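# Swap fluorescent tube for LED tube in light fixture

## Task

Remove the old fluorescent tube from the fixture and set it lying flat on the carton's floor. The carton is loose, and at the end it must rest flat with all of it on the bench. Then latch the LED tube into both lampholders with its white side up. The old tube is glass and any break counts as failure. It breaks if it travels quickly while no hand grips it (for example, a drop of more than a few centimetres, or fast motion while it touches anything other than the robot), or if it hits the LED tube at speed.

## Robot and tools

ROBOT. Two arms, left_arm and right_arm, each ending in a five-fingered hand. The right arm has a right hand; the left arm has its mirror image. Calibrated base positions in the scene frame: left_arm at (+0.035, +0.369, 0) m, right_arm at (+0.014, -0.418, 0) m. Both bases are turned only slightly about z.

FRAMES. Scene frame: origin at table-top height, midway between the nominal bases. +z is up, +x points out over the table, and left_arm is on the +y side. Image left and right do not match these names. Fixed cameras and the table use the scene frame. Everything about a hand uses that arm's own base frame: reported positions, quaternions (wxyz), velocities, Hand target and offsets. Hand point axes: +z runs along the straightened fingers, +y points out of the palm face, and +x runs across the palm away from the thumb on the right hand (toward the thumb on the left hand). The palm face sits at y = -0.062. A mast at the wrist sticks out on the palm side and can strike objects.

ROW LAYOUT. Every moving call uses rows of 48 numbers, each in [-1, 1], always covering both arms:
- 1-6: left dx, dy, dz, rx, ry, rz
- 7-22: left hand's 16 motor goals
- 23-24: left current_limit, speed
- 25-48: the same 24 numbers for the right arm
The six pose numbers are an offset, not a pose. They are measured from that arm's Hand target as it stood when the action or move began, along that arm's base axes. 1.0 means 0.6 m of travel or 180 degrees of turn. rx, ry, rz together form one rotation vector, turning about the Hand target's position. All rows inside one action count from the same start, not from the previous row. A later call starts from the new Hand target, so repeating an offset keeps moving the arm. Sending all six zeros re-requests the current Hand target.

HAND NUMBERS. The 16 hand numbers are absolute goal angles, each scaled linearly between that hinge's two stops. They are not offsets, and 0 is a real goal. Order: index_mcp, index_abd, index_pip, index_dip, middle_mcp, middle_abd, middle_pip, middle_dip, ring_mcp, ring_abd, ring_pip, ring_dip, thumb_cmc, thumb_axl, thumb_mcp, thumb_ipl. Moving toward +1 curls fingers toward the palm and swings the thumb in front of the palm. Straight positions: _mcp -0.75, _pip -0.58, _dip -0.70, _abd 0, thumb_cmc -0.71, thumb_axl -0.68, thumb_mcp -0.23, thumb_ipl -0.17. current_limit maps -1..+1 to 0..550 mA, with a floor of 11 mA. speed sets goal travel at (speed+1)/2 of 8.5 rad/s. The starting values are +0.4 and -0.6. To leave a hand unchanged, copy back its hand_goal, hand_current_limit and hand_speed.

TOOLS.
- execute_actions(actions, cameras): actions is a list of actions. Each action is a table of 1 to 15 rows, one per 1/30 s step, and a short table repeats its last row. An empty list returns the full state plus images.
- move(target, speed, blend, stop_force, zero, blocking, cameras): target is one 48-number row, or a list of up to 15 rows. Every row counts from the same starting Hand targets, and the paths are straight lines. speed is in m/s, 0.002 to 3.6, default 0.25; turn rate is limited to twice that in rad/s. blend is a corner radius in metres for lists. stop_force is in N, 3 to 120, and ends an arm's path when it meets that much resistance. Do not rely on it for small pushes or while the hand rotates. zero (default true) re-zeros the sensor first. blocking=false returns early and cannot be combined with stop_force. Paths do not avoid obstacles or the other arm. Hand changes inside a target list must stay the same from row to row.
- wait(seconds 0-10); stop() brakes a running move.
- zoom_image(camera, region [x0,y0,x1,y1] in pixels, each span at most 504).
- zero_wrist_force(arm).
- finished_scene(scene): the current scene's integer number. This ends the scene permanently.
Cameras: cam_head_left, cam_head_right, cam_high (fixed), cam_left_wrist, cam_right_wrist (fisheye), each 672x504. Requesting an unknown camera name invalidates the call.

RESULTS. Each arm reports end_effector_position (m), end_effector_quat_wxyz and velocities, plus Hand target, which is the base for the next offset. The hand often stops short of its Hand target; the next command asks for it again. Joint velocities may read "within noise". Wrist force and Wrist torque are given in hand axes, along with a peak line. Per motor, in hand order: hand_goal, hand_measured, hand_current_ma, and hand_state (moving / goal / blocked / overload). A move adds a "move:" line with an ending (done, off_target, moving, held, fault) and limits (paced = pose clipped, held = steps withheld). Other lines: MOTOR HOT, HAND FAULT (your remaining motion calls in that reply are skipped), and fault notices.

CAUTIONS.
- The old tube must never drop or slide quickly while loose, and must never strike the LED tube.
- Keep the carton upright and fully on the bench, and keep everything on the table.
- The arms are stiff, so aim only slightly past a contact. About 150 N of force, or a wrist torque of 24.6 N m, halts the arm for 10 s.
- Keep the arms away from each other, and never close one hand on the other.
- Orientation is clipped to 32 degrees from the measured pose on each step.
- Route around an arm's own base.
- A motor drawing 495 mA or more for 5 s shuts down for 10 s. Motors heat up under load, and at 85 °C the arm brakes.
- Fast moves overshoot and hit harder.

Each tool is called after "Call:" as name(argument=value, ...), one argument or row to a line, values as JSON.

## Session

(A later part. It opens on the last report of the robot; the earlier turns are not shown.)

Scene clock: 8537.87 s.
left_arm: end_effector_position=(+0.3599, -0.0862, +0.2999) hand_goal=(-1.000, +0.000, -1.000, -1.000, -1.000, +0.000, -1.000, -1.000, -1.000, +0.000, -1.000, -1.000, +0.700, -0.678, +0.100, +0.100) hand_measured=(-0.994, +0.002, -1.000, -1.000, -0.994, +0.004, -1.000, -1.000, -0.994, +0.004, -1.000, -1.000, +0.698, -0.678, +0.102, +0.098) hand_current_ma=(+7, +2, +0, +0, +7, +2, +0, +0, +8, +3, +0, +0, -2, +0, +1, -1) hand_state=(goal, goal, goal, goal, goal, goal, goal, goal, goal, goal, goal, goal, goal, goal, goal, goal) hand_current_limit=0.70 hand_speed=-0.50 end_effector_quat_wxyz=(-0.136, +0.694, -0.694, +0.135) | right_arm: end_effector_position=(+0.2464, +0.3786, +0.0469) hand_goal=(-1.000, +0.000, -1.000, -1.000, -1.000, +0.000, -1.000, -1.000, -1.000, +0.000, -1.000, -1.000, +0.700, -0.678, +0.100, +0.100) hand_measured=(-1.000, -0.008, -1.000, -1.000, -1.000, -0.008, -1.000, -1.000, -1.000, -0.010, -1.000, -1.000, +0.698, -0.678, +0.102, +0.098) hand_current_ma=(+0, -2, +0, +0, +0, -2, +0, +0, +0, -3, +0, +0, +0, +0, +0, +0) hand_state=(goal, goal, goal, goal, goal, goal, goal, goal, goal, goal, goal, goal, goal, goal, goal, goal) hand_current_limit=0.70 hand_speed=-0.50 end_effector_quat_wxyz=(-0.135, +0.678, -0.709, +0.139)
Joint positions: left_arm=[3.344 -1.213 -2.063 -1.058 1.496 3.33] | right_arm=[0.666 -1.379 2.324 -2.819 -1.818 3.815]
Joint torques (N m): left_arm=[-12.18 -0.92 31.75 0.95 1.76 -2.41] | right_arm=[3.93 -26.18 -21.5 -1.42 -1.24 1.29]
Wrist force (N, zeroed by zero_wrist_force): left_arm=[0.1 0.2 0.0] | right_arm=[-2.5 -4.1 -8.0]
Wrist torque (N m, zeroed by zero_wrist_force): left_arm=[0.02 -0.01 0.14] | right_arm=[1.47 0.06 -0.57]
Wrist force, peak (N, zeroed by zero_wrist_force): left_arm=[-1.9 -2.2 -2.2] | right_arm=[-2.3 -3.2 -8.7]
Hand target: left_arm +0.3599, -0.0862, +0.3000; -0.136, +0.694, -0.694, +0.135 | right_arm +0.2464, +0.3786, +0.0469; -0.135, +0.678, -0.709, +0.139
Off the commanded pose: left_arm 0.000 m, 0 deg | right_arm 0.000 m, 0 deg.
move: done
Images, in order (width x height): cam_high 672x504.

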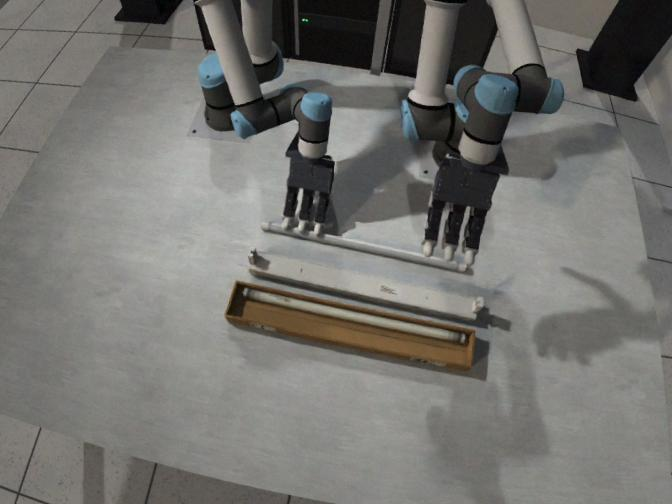

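Call:
move(
  target=[0,0.1,0,0,0.1222,0,-1,0,-1,-1,-1,0,-1,-1,-1,0,-1,-1,0.7,-0.678,0.1,0.1,0.7,-0.5,0,0,0,0,0,0,-1,0,-1,-1,-1,0,-1,-1,-1,0,-1,-1,0.7,-0.678,0.1,0.1,0.7,-0.5],
  speed=0.2,
)

Call:
move(
  target=[0,0,0,0,0,-0.5,-1,0,-1,-1,-1,0,-1,-1,-1,0,-1,-1,0.7,-0.678,0.1,0.1,0.7,-0.5,0,0,0,0,0,0,-1,0,-1,-1,-1,0,-1,-1,-1,0,-1,-1,0.7,-0.678,0.1,0.1,0.7,-0.5],
  speed=0.25,
)

Call:
move(
  target=[0,0,0,0,0,0,-0.75,-0.12,-0.58,-0.70,-0.75,0.12,-0.58,-0.70,0.69,0,0.518,-0.406,-0.7,-0.678,-0.2,-0.15,0.4,-0.5,0,0,0,0,0,0,-1,0,-1,-1,-1,0,-1,-1,-1,0,-1,-1,0.7,-0.678,0.1,0.1,0.7,-0.5],
  speed=0.2,
  cameras=["cam_high"],
)

Scene clock: 8551.57 s.
left_arm: end_effector_position=(+0.3599, -0.0263, +0.3000) hand_goal=(-1.000, +0.000, -1.000, -1.000, -1.000, +0.000, -1.000, -1.000, -1.000, +0.000, -1.000, -1.000, +0.700, -0.678, +0.100, +0.100) hand_measured=(-0.994, +0.002, -1.000, -1.000, -0.994, +0.004, -1.000, -1.000, -0.994, +0.004, -1.000, -1.000, +0.698, -0.678, +0.102, +0.098) hand_current_ma=(+7, +2, +0, +0, +7, +2, +0, +0, +8, +3, +0, +0, -2, +0, +1, -1) hand_state=(goal, goal, goal, goal, goal, goal, goal, goal, goal, goal, goal, goal, goal, goal, goal, goal) hand_current_limit=0.70 hand_speed=-0.50 end_effector_quat_wxyz=(-0.001, +0.707, -0.707, +0.000) | right_arm: end_effector_position=(+0.2464, +0.3786, +0.0469) hand_goal=(-1.000, +0.000, -1.000, -1.000, -1.000, +0.000, -1.000, -1.000, -1.000, +0.000, -1.000, -1.000, +0.700, -0.678, +0.100, +0.100) hand_measured=(-1.000, -0.008, -1.000, -1.000, -1.000, -0.008, -1.000, -1.000, -1.000, -0.010, -1.000, -1.000, +0.698, -0.678, +0.102, +0.098) hand_current_ma=(+0, -2, +0, +0, +0, -2, +0, +0, +0, -3, +0, +0, +0, +0, +0, +0) hand_state=(goal, goal, goal, goal, goal, goal, goal, goal, goal, goal, goal, goal, goal, goal, goal, goal) hand_current_limit=0.70 hand_speed=-0.50 end_effector_quat_wxyz=(-0.135, +0.678, -0.709, +0.139)
Joint positions: left_arm=[3.437 -1.42 -1.858 -1.434 1.572 3.438] | right_arm=[0.666 -1.379 2.324 -2.819 -1.818 3.815]
Joint torques (N m): left_arm=[11.3 6.07 28.8 0.42 2.07 2.36] | right_arm=[2.01 -25.65 -21.14 -1.48 -0.09 1.37]
Wrist force (N, zeroed by zero_wrist_force): left_arm=[0.1 0.2 0.0] | right_arm=[-2.4 -4.0 -7.9]
Wrist torque (N m, zeroed by zero_wrist_force): left_arm=[0.03 -0.01 0.03] | right_arm=[1.46 0.05 -0.56]
Wrist force, peak (N, zeroed by zero_wrist_force): left_arm=[0.3 0.5 0.1] | right_arm=[-2.4 -4.3 -8.0]
Hand target: left_arm +0.3599, -0.0262, +0.3000; -0.001, +0.707, -0.707, +0.000 | right_arm +0.2464, +0.3786, +0.0469; -0.135, +0.678, -0.709, +0.139
Off the commanded pose: left_arm 0.000 m, 0 deg | right_arm 0.000 m, 0 deg.
move: done

Scene clock: 8555.43 s.
left_arm: end_effector_position=(+0.3599, -0.0263, +0.3000) hand_goal=(-1.000, +0.000, -1.000, -1.000, -1.000, +0.000, -1.000, -1.000, -1.000, +0.000, -1.000, -1.000, +0.700, -0.678, +0.100, +0.100) hand_measured=(-0.994, +0.002, -1.000, -1.000, -0.994, +0.004, -1.000, -1.000, -0.994, +0.004, -1.000, -1.000, +0.698, -0.678, +0.102, +0.098) hand_current_ma=(+7, +2, +0, +0, +7, +2, +0, +0, +8, +3, +0, +0, -2, +0, +1, -1) hand_state=(goal, goal, goal, goal, goal, goal, goal, goal, goal, goal, goal, goal, goal, goal, goal, goal) hand_current_limit=0.70 hand_speed=-0.50 end_effector_quat_wxyz=(+0.001, +0.000, +1.000, +0.000) | right_arm: end_effector_position=(+0.2464, +0.3786, +0.0469) hand_goal=(-1.000, +0.000, -1.000, -1.000, -1.000, +0.000, -1.000, -1.000, -1.000, +0.000, -1.000, -1.000, +0.700, -0.678, +0.100, +0.100) hand_measured=(-1.000, -0.008, -1.000, -1.000, -1.000, -0.008, -1.000, -1.000, -1.000, -0.010, -1.000, -1.000, +0.698, -0.678, +0.102, +0.098) hand_current_ma=(+0, -2, +0, +0, +0, -2, +0, +0, +0, -3, +0, +0, +0, +0, +0, +0) hand_state=(goal, goal, goal, goal, goal, goal, goal, goal, goal, goal, goal, goal, goal, goal, goal, goal) hand_current_limit=0.70 hand_speed=-0.50 end_effector_quat_wxyz=(-0.135, +0.678, -0.709, +0.139)
Joint positions: left_arm=[3.2 -1.298 -1.951 -1.462 1.57 4.771] | right_arm=[0.666 -1.379 2.324 -2.819 -1.818 3.815]
Joint torques (N m): left_arm=[8.54 19.8 16.56 0.12 -2.28 2.45] | right_arm=[-0.02 -25.73 -20.15 -1.47 0.9 1.4]
Wrist force (N, zeroed by zero_wrist_force): left_arm=[0.2 0.3 0.1] | right_arm=[-2.4 -4.0 -7.6]
Wrist torque (N m, zeroed by zero_wrist_force): left_arm=[0.04 -0.03 0.03] | right_arm=[1.45 0.04 -0.56]
Wrist force, peak (N, zeroed by zero_wrist_force): left_arm=[0.3 0.6 0.0] | right_arm=[-2.6 -4.3 -8.0]
Hand target: left_arm +0.3599, -0.0262, +0.3000; +0.001, +0.000, +1.000, +0.000 | right_arm +0.2464, +0.3786, +0.0469; -0.135, +0.678, -0.709, +0.139
Off the commanded pose: left_arm 0.000 m, 0 deg | right_arm 0.000 m, 0 deg.
move: done

Scene clock: 8556.73 s.
left_arm: end_effector_position=(+0.3599, -0.0262, +0.3000) hand_goal=(-0.750, -0.120, -0.580, -0.700, -0.750, +0.120, -0.580, -0.700, +0.690, +0.000, +0.518, -0.406, -0.700, -0.678, -0.200, -0.150) hand_measured=(-0.750, -0.116, -0.582, -0.702, -0.750, +0.116, -0.582, -0.702, +0.672, +0.004, +0.514, -0.408, -0.698, -0.678, -0.190, -0.146) hand_current_ma=(+0, +3, -2, -2, +0, -4, -2, -2, -35, +3, -3, -3, +2, +0, +19, +5) hand_state=(goal, goal, goal, goal, goal, goal, goal, goal, goal, goal, goal, goal, goal, goal, goal, goal) hand_current_limit=0.40 hand_speed=-0.50 end_effector_quat_wxyz=(+0.001, +0.000, +1.000, +0.000) | right_arm: end_effector_position=(+0.2464, +0.3786, +0.0469) hand_goal=(-1.000, +0.000, -1.000, -1.000, -1.000, +0.000, -1.000, -1.000, -1.000, +0.000, -1.000, -1.000, +0.700, -0.678, +0.100, +0.100) hand_measured=(-1.000, -0.008, -1.000, -1.000, -1.000, -0.008, -1.000, -1.000, -1.000, -0.010, -1.000, -1.000, +0.698, -0.678, +0.102, +0.098) hand_current_ma=(+0, -2, +0, +0, +0, -2, +0, +0, +0, -3, +0, +0, +0, +0, +0, +0) hand_state=(goal, goal, goal, goal, goal, goal, goal, goal, goal, goal, goal, goal, goal, goal, goal, goal) hand_current_limit=0.70 hand_speed=-0.50 end_effector_quat_wxyz=(-0.135, +0.678, -0.709, +0.139)
Joint positions: left_arm=[3.2 -1.298 -1.951 -1.462 1.57 4.772] | right_arm=[0.666 -1.379 2.324 -2.819 -1.818 3.815]
Joint torques (N m): left_arm=[10.64 19.81 16.52 0.18 0.93 2.48] | right_arm=[0.02 -26.54 -20.24 -1.47 1.23 1.33]
Wrist force (N, zeroed by zero_wrist_force): left_arm=[0.1 0.3 0.0] | right_arm=[-2.3 -3.9 -7.8]
Wrist torque (N m, zeroed by zero_wrist_force): left_arm=[0.12 -0.08 0.02] | right_arm=[1.48 0.03 -0.55]
Wrist force, peak (N, zeroed by zero_wrist_force): left_arm=[0.2 0.9 0.1] | right_arm=[-2.6 -4.2 -7.9]
Hand target: left_arm +0.3599, -0.0262, +0.3000; +0.001, +0.000, +1.000, +0.000 | right_arm +0.2464, +0.3786, +0.0469; -0.135, +0.678, -0.709, +0.139
Off the commanded pose: left_arm 0.000 m, 0 deg | right_arm 0.000 m, 0 deg.
move: done
Images, in order (width x height): cam_high 672x504.

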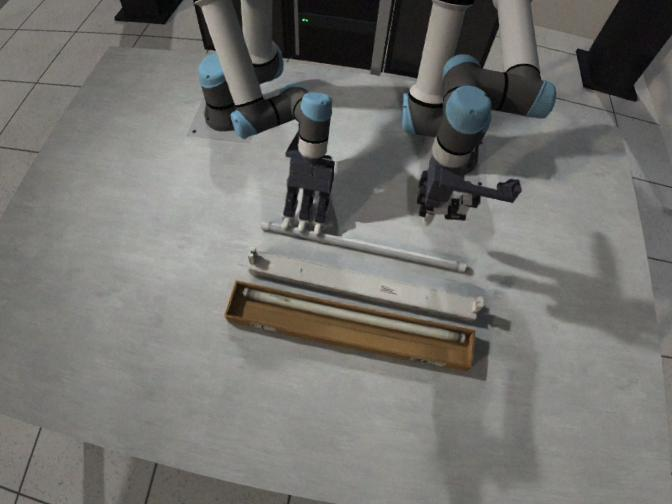

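Call:
move(
  target=[
    [0.0748,0.1075,-0.05,0,0,0,-0.75,-0.12,-0.58,-0.70,-0.75,0.12,-0.58,-0.70,0.69,0,0.518,-0.406,-0.7,-0.678,-0.2,-0.15,0.4,-0.6,0,0,0,0,0,0,-1,0,-1,-1,-1,0,-1,-1,-1,0,-1,-1,0.7,-0.678,0.1,0.1,0.7,-0.5],
    [0.0748,0.1075,-0.245,0,0,0,-0.75,-0.12,-0.58,-0.70,-0.75,0.12,-0.58,-0.70,0.69,0,0.518,-0.406,-0.7,-0.678,-0.2,-0.15,0.4,-0.6,0,0,0,0,0,0,-1,0,-1,-1,-1,0,-1,-1,-1,0,-1,-1,0.7,-0.678,0.1,0.1,0.7,-0.5],
  ],
  speed=0.12,
  cameras=["cam_left_wrist","cam_high"],
)

Call:
zoom_image(
  camera="cam_left_wrist",
  region=[200, 0, 460, 200],
)

Call:
zoom_image(
  camera="cam_high",
  region=[400, 170, 500, 290],
)

Scene clock: 8590.63 s.
left_arm: end_effector_position=(+0.4048, +0.0383, +0.1531) hand_goal=(-0.750, -0.120, -0.580, -0.700, -0.750, +0.120, -0.580, -0.700, +0.690, +0.000, +0.518, -0.406, -0.700, -0.678, -0.200, -0.150) hand_measured=(-0.750, -0.116, -0.582, -0.702, -0.750, +0.116, -0.582, -0.702, +0.672, +0.004, +0.514, -0.408, -0.698, -0.678, -0.190, -0.146) hand_current_ma=(+0, +3, -2, -2, +0, -3, -2, -2, -33, +3, -3, -3, +2, +0, +18, +5) hand_state=(goal, goal, goal, goal, goal, goal, goal, goal, goal, goal, goal, goal, goal, goal, goal, goal) hand_current_limit=0.40 hand_speed=-0.60 end_effector_quat_wxyz=(+0.001, +0.000, +1.000, +0.000) | right_arm: end_effector_position=(+0.2464, +0.3786, +0.0469) hand_goal=(-1.000, +0.000, -1.000, -1.000, -1.000, +0.000, -1.000, -1.000, -1.000, +0.000, -1.000, -1.000, +0.700, -0.678, +0.100, +0.100) hand_measured=(-1.000, -0.008, -1.000, -1.000, -1.000, -0.008, -1.000, -1.000, -1.000, -0.010, -1.000, -1.000, +0.698, -0.678, +0.102, +0.098) hand_current_ma=(+0, -2, +0, +0, +0, -2, +0, +0, +0, -3, +0, +0, +0, +0, +0, +0) hand_state=(goal, goal, goal, goal, goal, goal, goal, goal, goal, goal, goal, goal, goal, goal, goal, goal) hand_current_limit=0.70 hand_speed=-0.50 end_effector_quat_wxyz=(-0.135, +0.678, -0.709, +0.139)
Joint positions: left_arm=[3.349 -1.509 -2.179 -1.023 1.57 4.92] | right_arm=[0.666 -1.379 2.324 -2.819 -1.818 3.815]
Joint torques (N m): left_arm=[-11.44 8.4 13.27 5.18 2.22 -2.05] | right_arm=[-1.7 -25.89 -20.06 -1.52 1.71 1.18]
Wrist force (N, zeroed by zero_wrist_force): left_arm=[0.2 0.5 0.1] | right_arm=[-2.4 -4.0 -7.7]
Wrist torque (N m, zeroed by zero_wrist_force): left_arm=[0.12 -0.11 0.04] | right_arm=[1.45 0.04 -0.56]
Wrist force, peak (N, zeroed by zero_wrist_force): left_arm=[0.0 1.2 0.2] | right_arm=[-2.7 -4.4 -7.8]
Hand target: left_arm +0.4048, +0.0383, +0.1530; +0.001, +0.000, +1.000, +0.000 | right_arm +0.2464, +0.3786, +0.0469; -0.135, +0.678, -0.709, +0.139
Off the commanded pose: left_arm 0.000 m, 0 deg | right_arm 0.000 m, 0 deg.
move: done
camera_calibration:
cam_left_wrist: T_world_to_cam=[[0.759072, -0.650813, -0.015893, -0.307393], [-0.424334, -0.513139, 0.746075, 0.0299534], [-0.493711, -0.559581, -0.665672, 0.445385], [0, 0, 0, 1]] pos_world=[0.465935, 0.0645435, 0.269247]
Images, in order (width x height): cam_high 672x504, cam_left_wrist 672x504.

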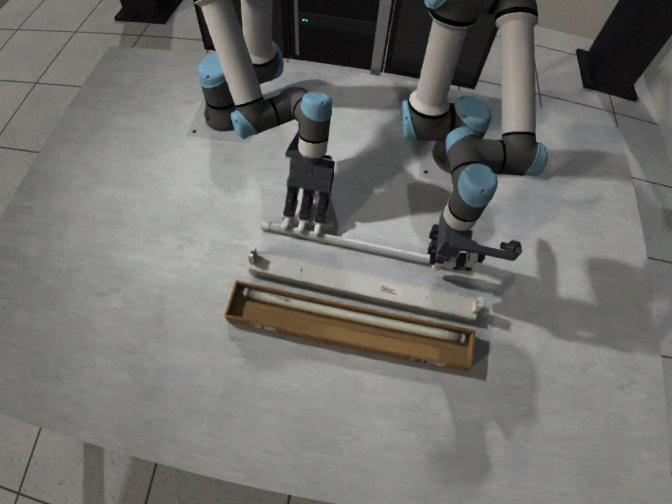

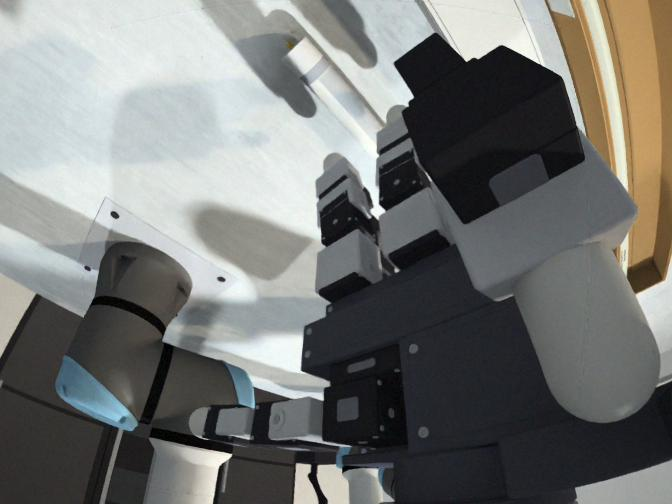

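Scaled by 1.938 from the camera's 672x504 image, which has a finer 960x720 frame.

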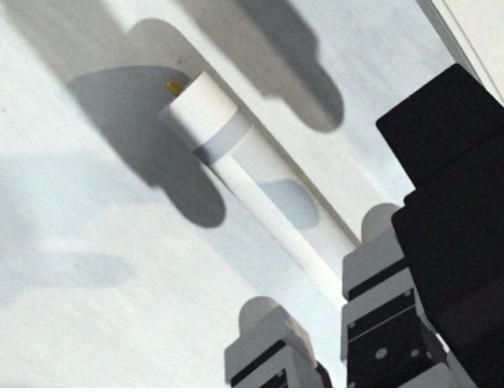

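Scaled by 4.200.

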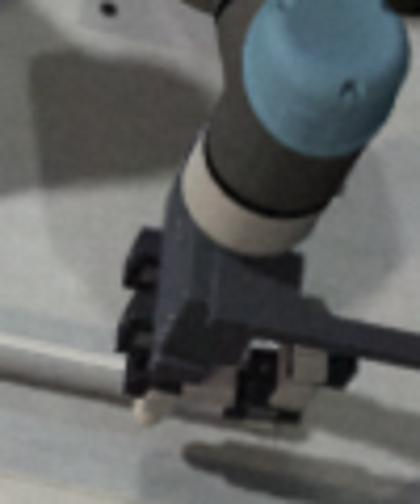

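Call:
move(
  target=[0,0,-0.05,0,0,0,-0.75,-0.12,-0.58,-0.70,-0.75,0.12,-0.58,-0.70,0.69,0,0.518,-0.406,-0.7,-0.678,-0.2,-0.15,0.4,-0.6,0,0,0,0,0,0,-1,0,-1,-1,-1,0,-1,-1,-1,0,-1,-1,0.7,-0.678,0.1,0.1,0.7,-0.5],
  speed=0.02,
  stop_force=5,
)

Call:
move(
  target=[0,0,0,0,0,0,-0.75,0.03,-0.58,-0.70,-0.75,-0.03,-0.58,-0.70,0.69,0,0.518,-0.406,-0.7,-0.678,-0.2,-0.15,0.2,-0.9,0,0,0,0,0,0,-1,0,-1,-1,-1,0,-1,-1,-1,0,-1,-1,0.7,-0.678,0.1,0.1,0.7,-0.5],
  speed=0.2,
)

Scene clock: 8630.30 s.
left_arm: end_effector_position=(+0.4048, +0.0383, +0.1230) hand_goal=(-0.750, -0.120, -0.580, -0.700, -0.750, +0.120, -0.580, -0.700, +0.690, +0.000, +0.518, -0.406, -0.700, -0.678, -0.200, -0.150) hand_measured=(-0.750, -0.116, -0.582, -0.702, -0.750, +0.116, -0.582, -0.702, +0.672, +0.004, +0.514, -0.408, -0.698, -0.678, -0.190, -0.146) hand_current_ma=(+0, +3, -2, -2, +0, -3, -2, -2, -33, +3, -3, -3, +2, +0, +18, +5) hand_state=(goal, goal, goal, goal, goal, goal, goal, goal, goal, goal, goal, goal, goal, goal, goal, goal) hand_current_limit=0.40 hand_speed=-0.60 end_effector_quat_wxyz=(+0.001, +0.000, +1.000, +0.000) | right_arm: end_effector_position=(+0.2464, +0.3786, +0.0469) hand_goal=(-1.000, +0.000, -1.000, -1.000, -1.000, +0.000, -1.000, -1.000, -1.000, +0.000, -1.000, -1.000, +0.700, -0.678, +0.100, +0.100) hand_measured=(-1.000, -0.008, -1.000, -1.000, -1.000, -0.008, -1.000, -1.000, -1.000, -0.010, -1.000, -1.000, +0.698, -0.678, +0.102, +0.098) hand_current_ma=(+0, -2, +0, +0, +0, -2, +0, +0, +0, -3, +0, +0, +0, +0, +0, +0) hand_state=(goal, goal, goal, goal, goal, goal, goal, goal, goal, goal, goal, goal, goal, goal, goal, goal) hand_current_limit=0.70 hand_speed=-0.50 end_effector_quat_wxyz=(-0.135, +0.678, -0.709, +0.139)
Joint positions: left_arm=[3.348 -1.558 -2.225 -0.928 1.57 4.92] | right_arm=[0.666 -1.379 2.324 -2.819 -1.818 3.815]
Joint torques (N m): left_arm=[-6.84 10.25 12.17 5.02 -0.37 -0.76] | right_arm=[-3.85 -25.07 -20.28 -1.45 1.81 1.45]
Wrist force (N, zeroed by zero_wrist_force): left_arm=[0.1 0.7 0.1] | right_arm=[-2.7 -4.0 -7.7]
Wrist torque (N m, zeroed by zero_wrist_force): left_arm=[0.15 -0.09 0.02] | right_arm=[1.46 0.06 -0.58]
Wrist force, peak (N, zeroed by zero_wrist_force): left_arm=[0.2 0.9 0.1] | right_arm=[-2.5 -4.4 -7.9]
Hand target: left_arm +0.4048, +0.0383, +0.1230; +0.001, +0.000, +1.000, +0.000 | right_arm +0.2464, +0.3786, +0.0469; -0.135, +0.678, -0.709, +0.139
Off the commanded pose: left_arm 0.000 m, 0 deg | right_arm 0.000 m, 0 deg.
move: done

Scene clock: 8630.83 s.
left_arm: end_effector_position=(+0.4048, +0.0383, +0.1230) hand_goal=(-0.750, +0.030, -0.580, -0.700, -0.750, -0.030, -0.580, -0.700, +0.690, +0.000, +0.518, -0.406, -0.700, -0.678, -0.200, -0.150) hand_measured=(-0.750, +0.000, -0.582, -0.702, -0.750, +0.006, -0.582, -0.702, +0.672, +0.004, +0.514, -0.408, -0.698, -0.678, -0.190, -0.146) hand_current_ma=(+0, -49, -2, -2, +0, +66, -2, -2, -33, +3, -3, -3, +2, +0, +18, +5) hand_state=(goal, blocked, goal, goal, goal, blocked, goal, goal, goal, goal, goal, goal, goal, goal, goal, goal) hand_current_limit=0.20 hand_speed=-0.90 end_effector_quat_wxyz=(+0.001, +0.000, +1.000, +0.000) | right_arm: end_effector_position=(+0.2464, +0.3786, +0.0469) hand_goal=(-1.000, +0.000, -1.000, -1.000, -1.000, +0.000, -1.000, -1.000, -1.000, +0.000, -1.000, -1.000, +0.700, -0.678, +0.100, +0.100) hand_measured=(-1.000, -0.008, -1.000, -1.000, -1.000, -0.008, -1.000, -1.000, -1.000, -0.010, -1.000, -1.000, +0.698, -0.678, +0.102, +0.098) hand_current_ma=(+0, -2, +0, +0, +0, -2, +0, +0, +0, -3, +0, +0, +0, +0, +0, +0) hand_state=(goal, goal, goal, goal, goal, goal, goal, goal, goal, goal, goal, goal, goal, goal, goal, goal) hand_current_limit=0.70 hand_speed=-0.50 end_effector_quat_wxyz=(-0.135, +0.678, -0.709, +0.139)
Joint positions: left_arm=[3.348 -1.558 -2.225 -0.928 1.57 4.92] | right_arm=[0.666 -1.379 2.324 -2.819 -1.818 3.815]
Joint torques (N m): left_arm=[-6.71 9.81 12.4 4.47 -0.31 -0.96] | right_arm=[-4 -26.56 -20.4 -1.56 1.69 1.37]
Wrist force (N, zeroed by zero_wrist_force): left_arm=[-0.1 0.8 0.1] | right_arm=[-2.4 -4.0 -7.8]
Wrist torque (N m, zeroed by zero_wrist_force): left_arm=[0.17 -0.09 0.01] | right_arm=[1.45 0.04 -0.56]
Wrist force, peak (N, zeroed by zero_wrist_force): left_arm=[-0.1 0.8 0.1] | right_arm=[-2.4 -4.3 -8.0]
Hand target: left_arm +0.4048, +0.0383, +0.1230; +0.001, +0.000, +1.000, +0.000 | right_arm +0.2464, +0.3786, +0.0469; -0.135, +0.678, -0.709, +0.139
Off the commanded pose: left_arm 0.000 m, 0 deg | right_arm 0.000 m, 0 deg.
move: done

Call:
move(
  target=[0,0,0,0,0,0,-0.75,0.2,-0.58,-0.70,-0.75,-0.2,-0.58,-0.70,0.69,0,0.518,-0.406,-0.7,-0.678,-0.2,-0.15,0.6,-0.9,0,0,0,0,0,0,-1,0,-1,-1,-1,0,-1,-1,-1,0,-1,-1,0.7,-0.678,0.1,0.1,0.7,-0.5],
  speed=0.2,
  cameras=["cam_left_wrist","cam_right_wrist"],
)

Call:
zoom_image(
  camera="cam_left_wrist",
  region=[230, 0, 330, 90],
)

Call:
zoom_image(
  camera="cam_right_wrist",
  region=[100, 110, 140, 150],
)

Scene clock: 8643.83 s.
left_arm: end_effector_position=(+0.4048, +0.0383, +0.1230) hand_goal=(-0.750, +0.200, -0.580, -0.700, -0.750, -0.200, -0.580, -0.700, +0.690, +0.000, +0.518, -0.406, -0.700, -0.678, -0.200, -0.150) hand_measured=(-0.750, +0.010, -0.582, -0.702, -0.750, -0.002, -0.582, -0.702, +0.672, +0.004, +0.514, -0.408, -0.698, -0.678, -0.190, -0.146) hand_current_ma=(+0, -440, -2, -2, +0, +440, -2, -2, -33, +3, -3, -3, +2, +0, +18, +5) hand_state=(goal, blocked, goal, goal, goal, blocked, goal, goal, goal, goal, goal, goal, goal, goal, goal, goal) hand_current_limit=0.60 hand_speed=-0.90 end_effector_quat_wxyz=(+0.001, +0.000, +1.000, +0.000) | right_arm: end_effector_position=(+0.2464, +0.3786, +0.0469) hand_goal=(-1.000, +0.000, -1.000, -1.000, -1.000, +0.000, -1.000, -1.000, -1.000, +0.000, -1.000, -1.000, +0.700, -0.678, +0.100, +0.100) hand_measured=(-1.000, -0.008, -1.000, -1.000, -1.000, -0.008, -1.000, -1.000, -1.000, -0.010, -1.000, -1.000, +0.698, -0.678, +0.102, +0.098) hand_current_ma=(+0, -2, +0, +0, +0, -2, +0, +0, +0, -3, +0, +0, +0, +0, +0, +0) hand_state=(goal, goal, goal, goal, goal, goal, goal, goal, goal, goal, goal, goal, goal, goal, goal, goal) hand_current_limit=0.70 hand_speed=-0.50 end_effector_quat_wxyz=(-0.135, +0.678, -0.709, +0.139)
Joint positions: left_arm=[3.348 -1.558 -2.225 -0.928 1.57 4.92] | right_arm=[0.666 -1.379 2.324 -2.819 -1.818 3.815]
Joint torques (N m): left_arm=[-8.29 11.6 13.35 0.51 0.39 -1.59] | right_arm=[-5.1 -25.64 -20.32 -1.42 1.7 1.35]
Wrist force (N, zeroed by zero_wrist_force): left_arm=[0.5 0.7 0.6] | right_arm=[-2.8 -3.9 -7.4]
Wrist torque (N m, zeroed by zero_wrist_force): left_arm=[0.11 -0.06 0.06] | right_arm=[1.46 0.09 -0.59]
Wrist force, peak (N, zeroed by zero_wrist_force): left_arm=[0.5 0.7 0.6] | right_arm=[-2.5 -4.3 -8.1]
Hand target: left_arm +0.4048, +0.0383, +0.1230; +0.001, +0.000, +1.000, +0.000 | right_arm +0.2464, +0.3786, +0.0469; -0.135, +0.678, -0.709, +0.139
Off the commanded pose: left_arm 0.000 m, 0 deg | right_arm 0.000 m, 0 deg.
move: done
camera_calibration:
cam_left_wrist: T_world_to_cam=[[0.759072, -0.650813, -0.015893, -0.307872], [-0.424334, -0.513139, 0.746075, 0.0524102], [-0.493711, -0.559581, -0.665672, 0.425348], [0, 0, 0, 1]] pos_world=[0.465935, 0.0645435, 0.239147]
cam_right_wrist: T_world_to_cam=[[-0.534414, 0.82001, -0.204903, -0.136807], [0.266328, 0.393445, 0.879926, -0.303252], [0.802167, 0.415673, -0.428654, -0.204693], [0, 0, 0, 1]] pos_world=[0.171851, 0.316582, 0.151065]
Images, in order (width x height): cam_left_wrist 672x504, cam_right_wrist 672x504.

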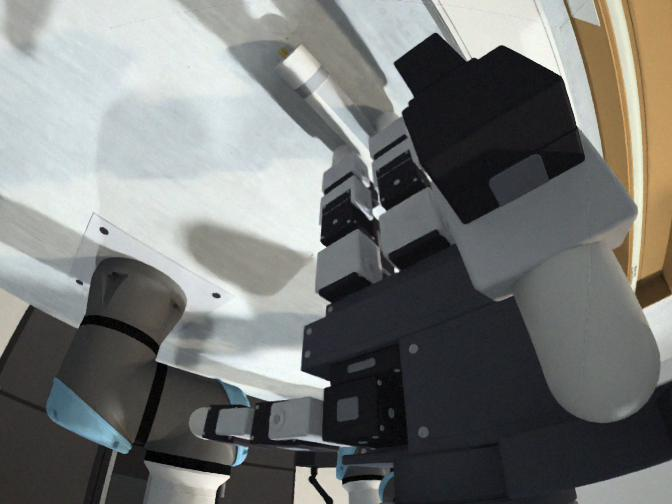

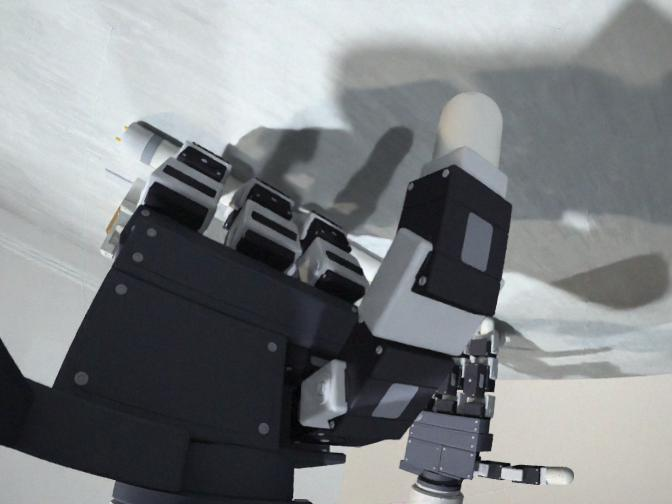

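Scaled by 5.040 from the camera's 672x504 image, which has a finer 960x720 frame.

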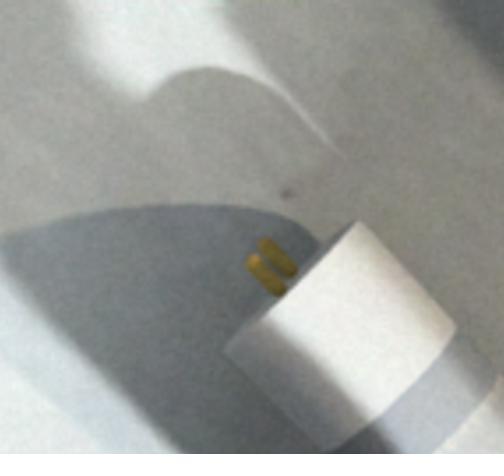

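Scaled by 12.600 from the camera's 672x504 image, which has a finer 960x720 frame.

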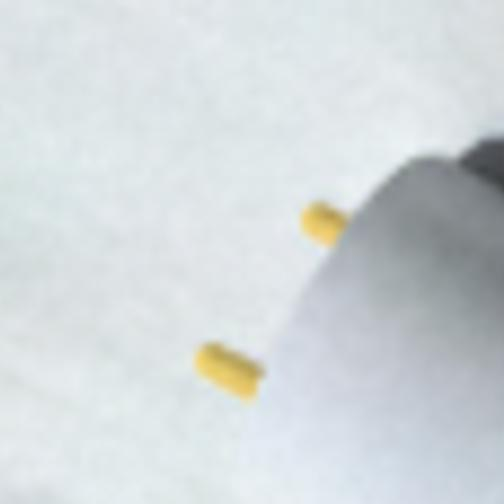

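Call:
move(
  target=[
    [0,0,0,0,0,0,-0.75,0.2,-0.58,-0.70,-0.75,-0.2,-0.58,-0.70,0.69,0,0.518,-0.406,-0.7,-0.678,-0.2,-0.15,0.6,-0.9,0,0,0.05,0,0,0,-1,0,-1,-1,-1,0,-1,-1,-1,0,-1,-1,0.7,-0.678,0.1,0.1,0.7,-0.5],
    [0,0,0,0,0,0,-0.75,0.2,-0.58,-0.70,-0.75,-0.2,-0.58,-0.70,0.69,0,0.518,-0.406,-0.7,-0.678,-0.2,-0.15,0.6,-0.9,0.1912,-0.002,0.4218,0,0,0,-1,0,-1,-1,-1,0,-1,-1,-1,0,-1,-1,0.7,-0.678,0.1,0.1,0.7,-0.5],
  ],
  speed=[0.02, 0.12],
  cameras=["cam_high"],
)

Call:
zoom_image(
  camera="cam_high",
  region=[250, 210, 400, 290],
)

Call:
move(
  target=[0,0,0,0,0,0,-0.75,0.2,-0.58,-0.70,-0.75,-0.2,-0.58,-0.70,0.69,0,0.518,-0.406,-0.7,-0.678,-0.2,-0.15,0.6,-0.9,0,-0.1,0,0.0055,0.1222,0,-1,0,-1,-1,-1,0,-1,-1,-1,0,-1,-1,0.7,-0.678,0.1,0.1,0.7,-0.5],
  speed=0.2,
)

Call:
move(
  target=[0,0,0,0,0,0,-0.75,0.2,-0.58,-0.70,-0.75,-0.2,-0.58,-0.70,0.69,0,0.518,-0.406,-0.7,-0.678,-0.2,-0.15,0.6,-0.9,0,0,0,0,0,0.5,-1,0,-1,-1,-1,0,-1,-1,-1,0,-1,-1,0.7,-0.678,0.1,0.1,0.7,-0.5],
  speed=0.25,
)

Call:
move(
  target=[0,0,0,0,0,0,-0.75,0.2,-0.58,-0.70,-0.75,-0.2,-0.58,-0.70,0.69,0,0.518,-0.406,-0.7,-0.678,-0.2,-0.15,0.6,-0.9,0,0,0,0,0,0,-0.75,-0.12,-0.58,-0.70,-0.75,0.12,-0.58,-0.70,0.69,0,0.518,-0.406,-0.7,-0.678,-0.2,-0.15,0.4,-0.5],
  speed=0.2,
  cameras=["cam_high"],
)

Scene clock: 8691.20 s.
left_arm: end_effector_position=(+0.4048, +0.0383, +0.1230) hand_goal=(-0.750, +0.200, -0.580, -0.700, -0.750, -0.200, -0.580, -0.700, +0.690, +0.000, +0.518, -0.406, -0.700, -0.678, -0.200, -0.150) hand_measured=(-0.750, +0.012, -0.582, -0.702, -0.750, -0.002, -0.582, -0.702, +0.672, +0.004, +0.514, -0.408, -0.698, -0.678, -0.190, -0.146) hand_current_ma=(+0, -440, -2, -2, +0, +440, -2, -2, -33, +3, -3, -3, +2, +0, +18, +5) hand_state=(goal, blocked, goal, goal, goal, blocked, goal, goal, goal, goal, goal, goal, goal, goal, goal, goal) hand_current_limit=0.60 hand_speed=-0.90 end_effector_quat_wxyz=(+0.001, +0.000, +1.000, +0.000) | right_arm: end_effector_position=(+0.3610, +0.3774, +0.2999) hand_goal=(-1.000, +0.000, -1.000, -1.000, -1.000, +0.000, -1.000, -1.000, -1.000, +0.000, -1.000, -1.000, +0.700, -0.678, +0.100, +0.100) hand_measured=(-0.994, -0.002, -1.000, -1.000, -0.994, -0.002, -1.000, -1.000, -0.994, -0.004, -1.000, -1.000, +0.698, -0.678, +0.102, +0.098) hand_current_ma=(+1, +0, +0, +0, +1, +0, +0, +0, +2, +0, +0, +0, +0, +0, +0, +0) hand_state=(goal, goal, goal, goal, goal, goal, goal, goal, goal, goal, goal, goal, goal, goal, goal, goal) hand_current_limit=0.70 hand_speed=-0.50 end_effector_quat_wxyz=(-0.135, +0.678, -0.709, +0.139)
Joint positions: left_arm=[3.348 -1.558 -2.225 -0.928 1.57 4.92] | right_arm=[0.519 -1.566 1.76 -2.1 -1.772 3.672]
Joint torques (N m): left_arm=[-11.56 14.26 15.36 0.55 2 -2.35] | right_arm=[-6.92 -16.86 -35.21 -1.36 2.23 -1.25]
Wrist force (N, zeroed by zero_wrist_force): left_arm=[0.1 0.2 0.5] | right_arm=[0.3 0.5 0.3]
Wrist torque (N m, zeroed by zero_wrist_force): left_arm=[0.12 -0.09 0.03] | right_arm=[0.16 -0.08 0.19]
Wrist force, peak (N, zeroed by zero_wrist_force): left_arm=[0.7 0.6 0.7] | right_arm=[-2.5 -4.3 -8.0]
Hand target: left_arm +0.4048, +0.0383, +0.1230; +0.001, +0.000, +1.000, +0.000 | right_arm +0.3611, +0.3774, +0.3000; -0.135, +0.678, -0.709, +0.139
Off the commanded pose: left_arm 0.000 m, 0 deg | right_arm 0.000 m, 0 deg.
move: done
Images, in order (width x height): cam_high 672x504.

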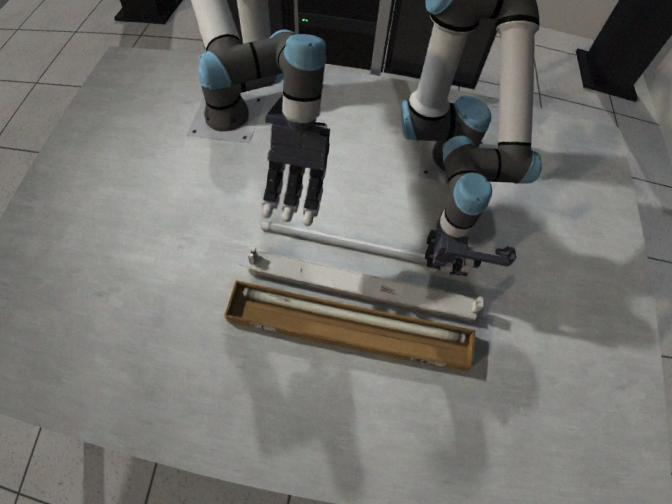

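Scaled by 3.360.

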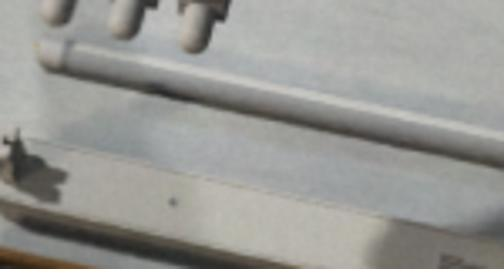

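Scene clock: 8692.87 s.
left_arm: end_effector_position=(+0.4048, +0.0383, +0.1230) hand_goal=(-0.750, +0.200, -0.580, -0.700, -0.750, -0.200, -0.580, -0.700, +0.690, +0.000, +0.518, -0.406, -0.700, -0.678, -0.200, -0.150) hand_measured=(-0.750, +0.012, -0.582, -0.702, -0.750, -0.002, -0.582, -0.702, +0.672, +0.004, +0.514, -0.408, -0.698, -0.678, -0.190, -0.146) hand_current_ma=(+0, -440, -2, -2, +0, +440, -2, -2, -33, +3, -3, -3, +2, +0, +18, +5) hand_state=(goal, blocked, goal, goal, goal, blocked, goal, goal, goal, goal, goal, goal, goal, goal, goal, goal) hand_current_limit=0.60 hand_speed=-0.90 end_effector_quat_wxyz=(+0.001, +0.000, +1.000, +0.000) | right_arm: end_effector_position=(+0.3611, +0.3174, +0.3000) hand_goal=(-1.000, +0.000, -1.000, -1.000, -1.000, +0.000, -1.000, -1.000, -1.000, +0.000, -1.000, -1.000, +0.700, -0.678, +0.100, +0.100) hand_measured=(-0.994, -0.002, -1.000, -1.000, -0.994, -0.002, -1.000, -1.000, -0.994, -0.004, -1.000, -1.000, +0.698, -0.678, +0.102, +0.098) hand_current_ma=(+1, +0, +0, +0, +1, +0, +0, +0, +2, +0, +0, +0, +0, +0, +0, +0) hand_state=(goal, goal, goal, goal, goal, goal, goal, goal, goal, goal, goal, goal, goal, goal, goal, goal) hand_current_limit=0.70 hand_speed=-0.50 end_effector_quat_wxyz=(-0.003, +0.691, -0.723, +0.001)
Joint positions: left_arm=[3.348 -1.558 -2.225 -0.928 1.57 4.92] | right_arm=[0.325 -1.511 1.657 -1.723 -1.57 3.513]
Joint torques (N m): left_arm=[-11.59 15.14 16 0.5 2.16 -2.3] | right_arm=[-7.69 -18.37 -36.59 -1.04 2.49 -1.29]
Wrist force (N, zeroed by zero_wrist_force): left_arm=[0.2 0.3 0.8] | right_arm=[0.9 -0.1 0.8]
Wrist torque (N m, zeroed by zero_wrist_force): left_arm=[0.12 -0.10 0.03] | right_arm=[-0.14 -0.12 0.23]
Wrist force, peak (N, zeroed by zero_wrist_force): left_arm=[0.0 0.2 0.9] | right_arm=[1.3 0.0 1.2]
Hand target: left_arm +0.4048, +0.0383, +0.1230; +0.001, +0.000, +1.000, +0.000 | right_arm +0.3611, +0.3174, +0.3000; -0.003, +0.691, -0.723, +0.001
Off the commanded pose: left_arm 0.000 m, 0 deg | right_arm 0.000 m, 0 deg.
move: done

Scene clock: 8696.73 s.
left_arm: end_effector_position=(+0.4048, +0.0383, +0.1230) hand_goal=(-0.750, +0.200, -0.580, -0.700, -0.750, -0.200, -0.580, -0.700, +0.690, +0.000, +0.518, -0.406, -0.700, -0.678, -0.200, -0.150) hand_measured=(-0.750, +0.012, -0.582, -0.702, -0.750, -0.002, -0.582, -0.702, +0.672, +0.004, +0.514, -0.408, -0.698, -0.678, -0.190, -0.146) hand_current_ma=(+0, -440, -2, -2, +0, +440, -2, -2, -33, +3, -3, -3, +2, +0, +18, +5) hand_state=(goal, blocked, goal, goal, goal, blocked, goal, goal, goal, goal, goal, goal, goal, goal, goal, goal) hand_current_limit=0.60 hand_speed=-0.90 end_effector_quat_wxyz=(+0.001, +0.000, +1.000, +0.000) | right_arm: end_effector_position=(+0.3611, +0.3174, +0.3000) hand_goal=(-1.000, +0.000, -1.000, -1.000, -1.000, +0.000, -1.000, -1.000, -1.000, +0.000, -1.000, -1.000, +0.700, -0.678, +0.100, +0.100) hand_measured=(-0.994, -0.002, -1.000, -1.000, -0.994, -0.002, -1.000, -1.000, -0.994, -0.002, -1.000, -1.000, +0.698, -0.678, +0.102, +0.098) hand_current_ma=(+1, +0, +0, +0, +1, +0, +0, +0, +2, +0, +0, +0, +0, +0, +0, +0) hand_state=(goal, goal, goal, goal, goal, goal, goal, goal, goal, goal, goal, goal, goal, goal, goal, goal) hand_current_limit=0.70 hand_speed=-0.50 end_effector_quat_wxyz=(-0.002, +1.000, -0.023, -0.001)
Joint positions: left_arm=[3.348 -1.558 -2.225 -0.928 1.57 4.92] | right_arm=[0.559 -1.445 1.584 -1.71 -1.565 2.176]
Joint torques (N m): left_arm=[-11.86 16.39 17.37 0.5 2.25 -2.27] | right_arm=[6.65 -35.6 -15.68 -3.63 2.45 -1.51]
Wrist force (N, zeroed by zero_wrist_force): left_arm=[0.1 0.2 0.8] | right_arm=[0.4 0.0 0.2]
Wrist torque (N m, zeroed by zero_wrist_force): left_arm=[0.10 -0.08 0.03] | right_arm=[0.02 -0.10 0.20]
Wrist force, peak (N, zeroed by zero_wrist_force): left_arm=[0.1 0.2 0.9] | right_arm=[1.2 0.2 0.9]
Hand target: left_arm +0.4048, +0.0383, +0.1230; +0.001, +0.000, +1.000, +0.000 | right_arm +0.3611, +0.3174, +0.3000; -0.002, +1.000, -0.023, -0.001
Off the commanded pose: left_arm 0.000 m, 0 deg | right_arm 0.000 m, 0 deg.
move: done

Scene clock: 8698.03 s.
left_arm: end_effector_position=(+0.4048, +0.0383, +0.1230) hand_goal=(-0.750, +0.200, -0.580, -0.700, -0.750, -0.200, -0.580, -0.700, +0.690, +0.000, +0.518, -0.406, -0.700, -0.678, -0.200, -0.150) hand_measured=(-0.750, +0.012, -0.582, -0.702, -0.750, -0.002, -0.582, -0.702, +0.672, +0.004, +0.514, -0.408, -0.698, -0.678, -0.190, -0.146) hand_current_ma=(+0, -440, -2, -2, +0, +440, -2, -2, -33, +3, -3, -3, +2, +0, +18, +5) hand_state=(goal, blocked, goal, goal, goal, blocked, goal, goal, goal, goal, goal, goal, goal, goal, goal, goal) hand_current_limit=0.60 hand_speed=-0.90 end_effector_quat_wxyz=(+0.001, +0.000, +1.000, +0.000) | right_arm: end_effector_position=(+0.3611, +0.3174, +0.3000) hand_goal=(-0.750, -0.120, -0.580, -0.700, -0.750, +0.120, -0.580, -0.700, +0.690, +0.000, +0.518, -0.406, -0.700, -0.678, -0.200, -0.150) hand_measured=(-0.750, -0.116, -0.582, -0.702, -0.750, +0.116, -0.582, -0.704, +0.672, -0.002, +0.514, -0.408, -0.698, -0.678, -0.190, -0.146) hand_current_ma=(+0, +0, +0, +0, +0, +0, +0, +0, -11, +0, +0, +0, +0, +0, +5, +1) hand_state=(goal, goal, goal, goal, goal, goal, goal, goal, goal, goal, goal, goal, goal, goal, goal, goal) hand_current_limit=0.40 hand_speed=-0.50 end_effector_quat_wxyz=(-0.002, +1.000, -0.023, -0.001)
Joint positions: left_arm=[3.348 -1.558 -2.225 -0.928 1.57 4.92] | right_arm=[0.559 -1.445 1.584 -1.71 -1.565 2.176]
Joint torques (N m): left_arm=[-11.47 16.64 17.83 0.48 2.21 -2.25] | right_arm=[6.31 -35.72 -15.31 -1.12 -0.52 -1.22]
Wrist force (N, zeroed by zero_wrist_force): left_arm=[-0.1 0.1 0.5] | right_arm=[0.1 -0.2 0.3]
Wrist torque (N m, zeroed by zero_wrist_force): left_arm=[0.12 -0.07 0.02] | right_arm=[0.06 0.01 0.16]
Wrist force, peak (N, zeroed by zero_wrist_force): left_arm=[0.1 0.4 0.7] | right_arm=[0.4 -1.0 -0.1]
Hand target: left_arm +0.4048, +0.0383, +0.1230; +0.001, +0.000, +1.000, +0.000 | right_arm +0.3611, +0.3174, +0.3000; -0.002, +1.000, -0.023, -0.001
Off the commanded pose: left_arm 0.000 m, 0 deg | right_arm 0.000 m, 0 deg.
move: done
Images, in order (width x height): cam_high 672x504.

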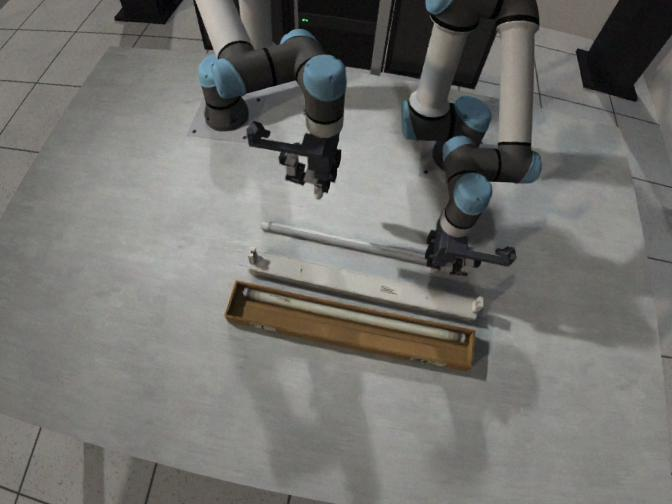

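Call:
move(
  target=[
    [0,0,0,0,0,0,-0.75,0.2,-0.58,-0.70,-0.75,-0.2,-0.58,-0.70,0.69,0,0.518,-0.406,-0.7,-0.678,-0.2,-0.15,0.6,-0.9,0.0887,-0.1102,-0.05,0,0,0,-0.75,-0.12,-0.58,-0.70,-0.75,0.12,-0.58,-0.70,0.69,0,0.518,-0.406,-0.7,-0.678,-0.2,-0.15,0.4,-0.6],
    [0,0,0,0,0,0,-0.75,0.2,-0.58,-0.70,-0.75,-0.2,-0.58,-0.70,0.69,0,0.518,-0.406,-0.7,-0.678,-0.2,-0.15,0.6,-0.9,0.0887,-0.1102,-0.2417,0,0,0,-0.75,-0.12,-0.58,-0.70,-0.75,0.12,-0.58,-0.70,0.69,0,0.518,-0.406,-0.7,-0.678,-0.2,-0.15,0.4,-0.6],
  ],
  speed=0.12,
  cameras=["cam_right_wrist"],
)

Call:
zoom_image(
  camera="cam_right_wrist",
  region=[220, 0, 480, 200],
)

Scene clock: 8712.83 s.
left_arm: end_effector_position=(+0.4048, +0.0383, +0.1230) hand_goal=(-0.750, +0.200, -0.580, -0.700, -0.750, -0.200, -0.580, -0.700, +0.690, +0.000, +0.518, -0.406, -0.700, -0.678, -0.200, -0.150) hand_measured=(-0.750, +0.012, -0.582, -0.702, -0.750, -0.002, -0.582, -0.702, +0.672, +0.004, +0.514, -0.408, -0.698, -0.678, -0.190, -0.146) hand_current_ma=(+0, -440, -2, -2, +0, +440, -2, -2, -33, +3, -3, -3, +2, +0, +18, +5) hand_state=(goal, blocked, goal, goal, goal, blocked, goal, goal, goal, goal, goal, goal, goal, goal, goal, goal) hand_current_limit=0.60 hand_speed=-0.90 end_effector_quat_wxyz=(+0.001, +0.000, +1.000, +0.000) | right_arm: end_effector_position=(+0.4143, +0.2512, +0.1551) hand_goal=(-0.750, -0.120, -0.580, -0.700, -0.750, +0.120, -0.580, -0.700, +0.690, +0.000, +0.518, -0.406, -0.700, -0.678, -0.200, -0.150) hand_measured=(-0.750, -0.116, -0.582, -0.702, -0.750, +0.116, -0.582, -0.704, +0.672, -0.002, +0.514, -0.408, -0.698, -0.678, -0.190, -0.146) hand_current_ma=(+0, +0, +0, +0, +0, +0, +0, +0, -11, +0, +0, +0, +0, +0, +5, +1) hand_state=(goal, goal, goal, goal, goal, goal, goal, goal, goal, goal, goal, goal, goal, goal, goal, goal) hand_current_limit=0.40 hand_speed=-0.60 end_effector_quat_wxyz=(-0.002, +1.000, -0.023, -0.001)
Joint positions: left_arm=[3.348 -1.558 -2.225 -0.928 1.57 4.92] | right_arm=[0.404 -1.344 1.855 -2.08 -1.565 2.021]
Joint torques (N m): left_arm=[-11.45 19.97 18.67 0.59 2.15 -2.36] | right_arm=[5.03 -24.17 -12.34 -3.53 -2.02 0.45]
Wrist force (N, zeroed by zero_wrist_force): left_arm=[0.1 0.1 0.6] | right_arm=[0.6 -0.3 0.2]
Wrist torque (N m, zeroed by zero_wrist_force): left_arm=[0.09 -0.08 0.03] | right_arm=[0.04 -0.04 0.20]
Wrist force, peak (N, zeroed by zero_wrist_force): left_arm=[0.2 0.2 0.9] | right_arm=[1.2 0.6 0.5]
Hand target: left_arm +0.4048, +0.0383, +0.1230; +0.001, +0.000, +1.000, +0.000 | right_arm +0.4143, +0.2513, +0.1550; -0.002, +1.000, -0.023, -0.001
Off the commanded pose: left_arm 0.000 m, 0 deg | right_arm 0.000 m, 0 deg.
move: done
camera_calibration:
cam_right_wrist: T_world_to_cam=[[-0.821616, -0.569534, 0.0240443, 0.512142], [-0.379366, 0.577787, 0.722665, -0.147444], [-0.425474, 0.584632, -0.69078, 0.266739], [0, 0, 0, 1]] pos_world=[0.47834, 0.220929, 0.278497]
Images, in order (width x height): cam_right_wrist 672x504.

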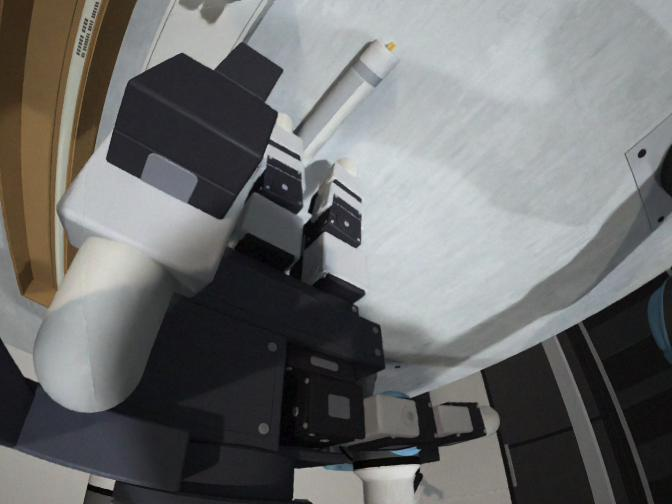

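Scaled by 1.938 from the camera's 672x504 image, which has a finer 960x720 frame.

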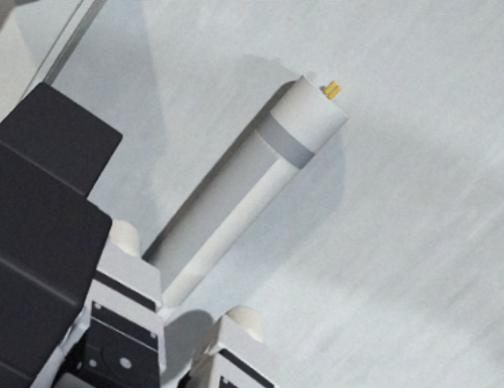

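Call:
move(
  target=[0,0,0,0,0,0,-0.75,0.2,-0.58,-0.70,-0.75,-0.2,-0.58,-0.70,0.69,0,0.518,-0.406,-0.7,-0.678,-0.2,-0.15,0.6,-0.9,0,0,-0.0503,0,0,0,-0.75,-0.12,-0.58,-0.70,-0.75,0.12,-0.58,-0.70,0.69,0,0.518,-0.406,-0.7,-0.678,-0.2,-0.15,0.4,-0.6],
  speed=0.02,
  stop_force=5,
)

Call:
move(
  target=[0,0,0,0,0,0,-0.75,0.2,-0.58,-0.70,-0.75,-0.2,-0.58,-0.70,0.69,0,0.518,-0.406,-0.7,-0.678,-0.2,-0.15,0.6,-0.9,0,0,0,0,0,0,-0.75,0.03,-0.58,-0.70,-0.75,-0.03,-0.58,-0.70,0.69,0,0.518,-0.406,-0.7,-0.678,-0.2,-0.15,0.2,-0.9],
  speed=0.2,
)

Call:
wait(
  seconds=1,
)

Scene clock: 8732.87 s.
left_arm: end_effector_position=(+0.4048, +0.0383, +0.1230) hand_goal=(-0.750, +0.200, -0.580, -0.700, -0.750, -0.200, -0.580, -0.700, +0.690, +0.000, +0.518, -0.406, -0.700, -0.678, -0.200, -0.150) hand_measured=(-0.750, +0.012, -0.582, -0.702, -0.750, -0.002, -0.582, -0.702, +0.672, +0.004, +0.514, -0.408, -0.698, -0.678, -0.190, -0.146) hand_current_ma=(+0, -440, -2, -2, +0, +440, -2, -2, -33, +3, -3, -3, +2, +0, +18, +5) hand_state=(goal, blocked, goal, goal, goal, blocked, goal, goal, goal, goal, goal, goal, goal, goal, goal, goal) hand_current_limit=0.60 hand_speed=-0.90 end_effector_quat_wxyz=(+0.001, +0.000, +1.000, +0.000) | right_arm: end_effector_position=(+0.4143, +0.2513, +0.1248) hand_goal=(-0.750, -0.120, -0.580, -0.700, -0.750, +0.120, -0.580, -0.700, +0.690, +0.000, +0.518, -0.406, -0.700, -0.678, -0.200, -0.150) hand_measured=(-0.750, -0.116, -0.582, -0.702, -0.750, +0.116, -0.582, -0.704, +0.672, -0.002, +0.514, -0.408, -0.698, -0.678, -0.190, -0.146) hand_current_ma=(+0, +0, +0, +0, +0, +0, +0, +0, -11, +0, +0, +0, +0, +0, +5, +1) hand_state=(goal, goal, goal, goal, goal, goal, goal, goal, goal, goal, goal, goal, goal, goal, goal, goal) hand_current_limit=0.40 hand_speed=-0.60 end_effector_quat_wxyz=(-0.002, +1.000, -0.023, -0.001)
Joint positions: left_arm=[3.348 -1.558 -2.225 -0.928 1.57 4.92] | right_arm=[0.405 -1.305 1.894 -2.159 -1.565 2.021]
Joint torques (N m): left_arm=[-11.25 20.74 20.14 0.65 2.21 -2.2] | right_arm=[4.59 -24.61 -11.58 -3.63 -1 0.45]
Wrist force (N, zeroed by zero_wrist_force): left_arm=[0.1 0.1 0.6] | right_arm=[0.6 -0.5 0.5]
Wrist torque (N m, zeroed by zero_wrist_force): left_arm=[0.11 -0.10 0.03] | right_arm=[-0.01 -0.06 0.18]
Wrist force, peak (N, zeroed by zero_wrist_force): left_arm=[0.2 0.2 0.9] | right_arm=[0.9 -0.6 0.7]
Hand target: left_arm +0.4048, +0.0383, +0.1230; +0.001, +0.000, +1.000, +0.000 | right_arm +0.4143, +0.2513, +0.1248; -0.002, +1.000, -0.023, -0.001
Off the commanded pose: left_arm 0.000 m, 0 deg | right_arm 0.000 m, 0 deg.
move: done

Scene clock: 8733.40 s.
left_arm: end_effector_position=(+0.4048, +0.0383, +0.1230) hand_goal=(-0.750, +0.200, -0.580, -0.700, -0.750, -0.200, -0.580, -0.700, +0.690, +0.000, +0.518, -0.406, -0.700, -0.678, -0.200, -0.150) hand_measured=(-0.750, +0.012, -0.582, -0.702, -0.750, -0.002, -0.582, -0.702, +0.672, +0.004, +0.514, -0.408, -0.698, -0.678, -0.190, -0.146) hand_current_ma=(+0, -440, -2, -2, +0, +440, -2, -2, -33, +3, -3, -3, +2, +0, +18, +5) hand_state=(goal, blocked, goal, goal, goal, blocked, goal, goal, goal, goal, goal, goal, goal, goal, goal, goal) hand_current_limit=0.60 hand_speed=-0.90 end_effector_quat_wxyz=(+0.001, +0.000, +1.000, +0.000) | right_arm: end_effector_position=(+0.4143, +0.2513, +0.1248) hand_goal=(-0.750, +0.030, -0.580, -0.700, -0.750, -0.030, -0.580, -0.700, +0.690, +0.000, +0.518, -0.406, -0.700, -0.678, -0.200, -0.150) hand_measured=(-0.750, -0.002, -0.582, -0.702, -0.750, +0.002, -0.582, -0.704, +0.672, -0.002, +0.514, -0.408, -0.698, -0.678, -0.190, -0.146) hand_current_ma=(+0, -19, +0, +0, +0, +21, +0, +0, -11, +0, +0, +0, +0, +0, +5, +1) hand_state=(goal, blocked, goal, goal, goal, blocked, goal, goal, goal, goal, goal, goal, goal, goal, goal, goal) hand_current_limit=0.20 hand_speed=-0.90 end_effector_quat_wxyz=(-0.002, +1.000, -0.023, -0.001)
Joint positions: left_arm=[3.348 -1.558 -2.225 -0.928 1.57 4.92] | right_arm=[0.405 -1.305 1.894 -2.159 -1.565 2.021]
Joint torques (N m): left_arm=[-11.07 20.89 20.65 0.58 2.22 -2.23] | right_arm=[3.74 -24.59 -11.52 -3.34 -1.04 0.36]
Wrist force (N, zeroed by zero_wrist_force): left_arm=[0.0 0.4 0.6] | right_arm=[0.8 -0.3 0.9]
Wrist torque (N m, zeroed by zero_wrist_force): left_arm=[0.11 -0.07 0.02] | right_arm=[0.01 -0.09 0.20]
Wrist force, peak (N, zeroed by zero_wrist_force): left_arm=[0.1 0.5 0.9] | right_arm=[0.8 -0.6 0.7]
Hand target: left_arm +0.4048, +0.0383, +0.1230; +0.001, +0.000, +1.000, +0.000 | right_arm +0.4143, +0.2513, +0.1248; -0.002, +1.000, -0.023, -0.001
Off the commanded pose: left_arm 0.000 m, 0 deg | right_arm 0.000 m, 0 deg.
move: done

Scene clock: 8734.40 s.
left_arm: end_effector_position=(+0.4048, +0.0383, +0.1230) hand_goal=(-0.750, +0.200, -0.580, -0.700, -0.750, -0.200, -0.580, -0.700, +0.690, +0.000, +0.518, -0.406, -0.700, -0.678, -0.200, -0.150) hand_measured=(-0.750, +0.012, -0.582, -0.702, -0.750, -0.002, -0.582, -0.702, +0.672, +0.004, +0.514, -0.408, -0.698, -0.678, -0.190, -0.146) hand_current_ma=(+0, -440, -2, -2, +0, +440, -2, -2, -33, +3, -3, -3, +2, +0, +18, +5) hand_state=(goal, blocked, goal, goal, goal, blocked, goal, goal, goal, goal, goal, goal, goal, goal, goal, goal) hand_current_limit=0.60 hand_speed=-0.90 end_effector_quat_wxyz=(+0.001, +0.000, +1.000, +0.000) | right_arm: end_effector_position=(+0.4143, +0.2513, +0.1248) hand_goal=(-0.750, +0.030, -0.580, -0.700, -0.750, -0.030, -0.580, -0.700, +0.690, +0.000, +0.518, -0.406, -0.700, -0.678, -0.200, -0.150) hand_measured=(-0.750, -0.002, -0.582, -0.702, -0.750, +0.002, -0.582, -0.704, +0.672, -0.002, +0.514, -0.408, -0.698, -0.678, -0.190, -0.146) hand_current_ma=(+0, -19, +0, +0, +0, +21, +0, +0, -11, +0, +0, +0, +0, +0, +5, +1) hand_state=(goal, blocked, goal, goal, goal, blocked, goal, goal, goal, goal, goal, goal, goal, goal, goal, goal) hand_current_limit=0.20 hand_speed=-0.90 end_effector_quat_wxyz=(-0.002, +1.000, -0.023, -0.001)
Joint positions: left_arm=[3.348 -1.558 -2.225 -0.928 1.57 4.92] | right_arm=[0.405 -1.305 1.894 -2.159 -1.565 2.021]
Joint torques (N m): left_arm=[-11.19 20.63 21 0.65 2.27 -2.2] | right_arm=[4.28 -25.27 -12.52 -2.45 -1.36 0.4]
Wrist force (N, zeroed by zero_wrist_force): left_arm=[0.1 0.6 0.5] | right_arm=[1.0 -0.6 0.9]
Wrist torque (N m, zeroed by zero_wrist_force): left_arm=[0.15 -0.09 0.02] | right_arm=[-0.04 -0.12 0.21]
Wrist force, peak (N, zeroed by zero_wrist_force): left_arm=[-0.1 0.5 0.7] | right_arm=[1.0 -0.6 0.9]
Hand target: left_arm +0.4048, +0.0383, +0.1230; +0.001, +0.000, +1.000, +0.000 | right_arm +0.4143, +0.2513, +0.1248; -0.002, +1.000, -0.023, -0.001
Off the commanded pose: left_arm 0.000 m, 0 deg | right_arm 0.000 m, 0 deg.
wait: 1.00 s; at rest by 0.17 s


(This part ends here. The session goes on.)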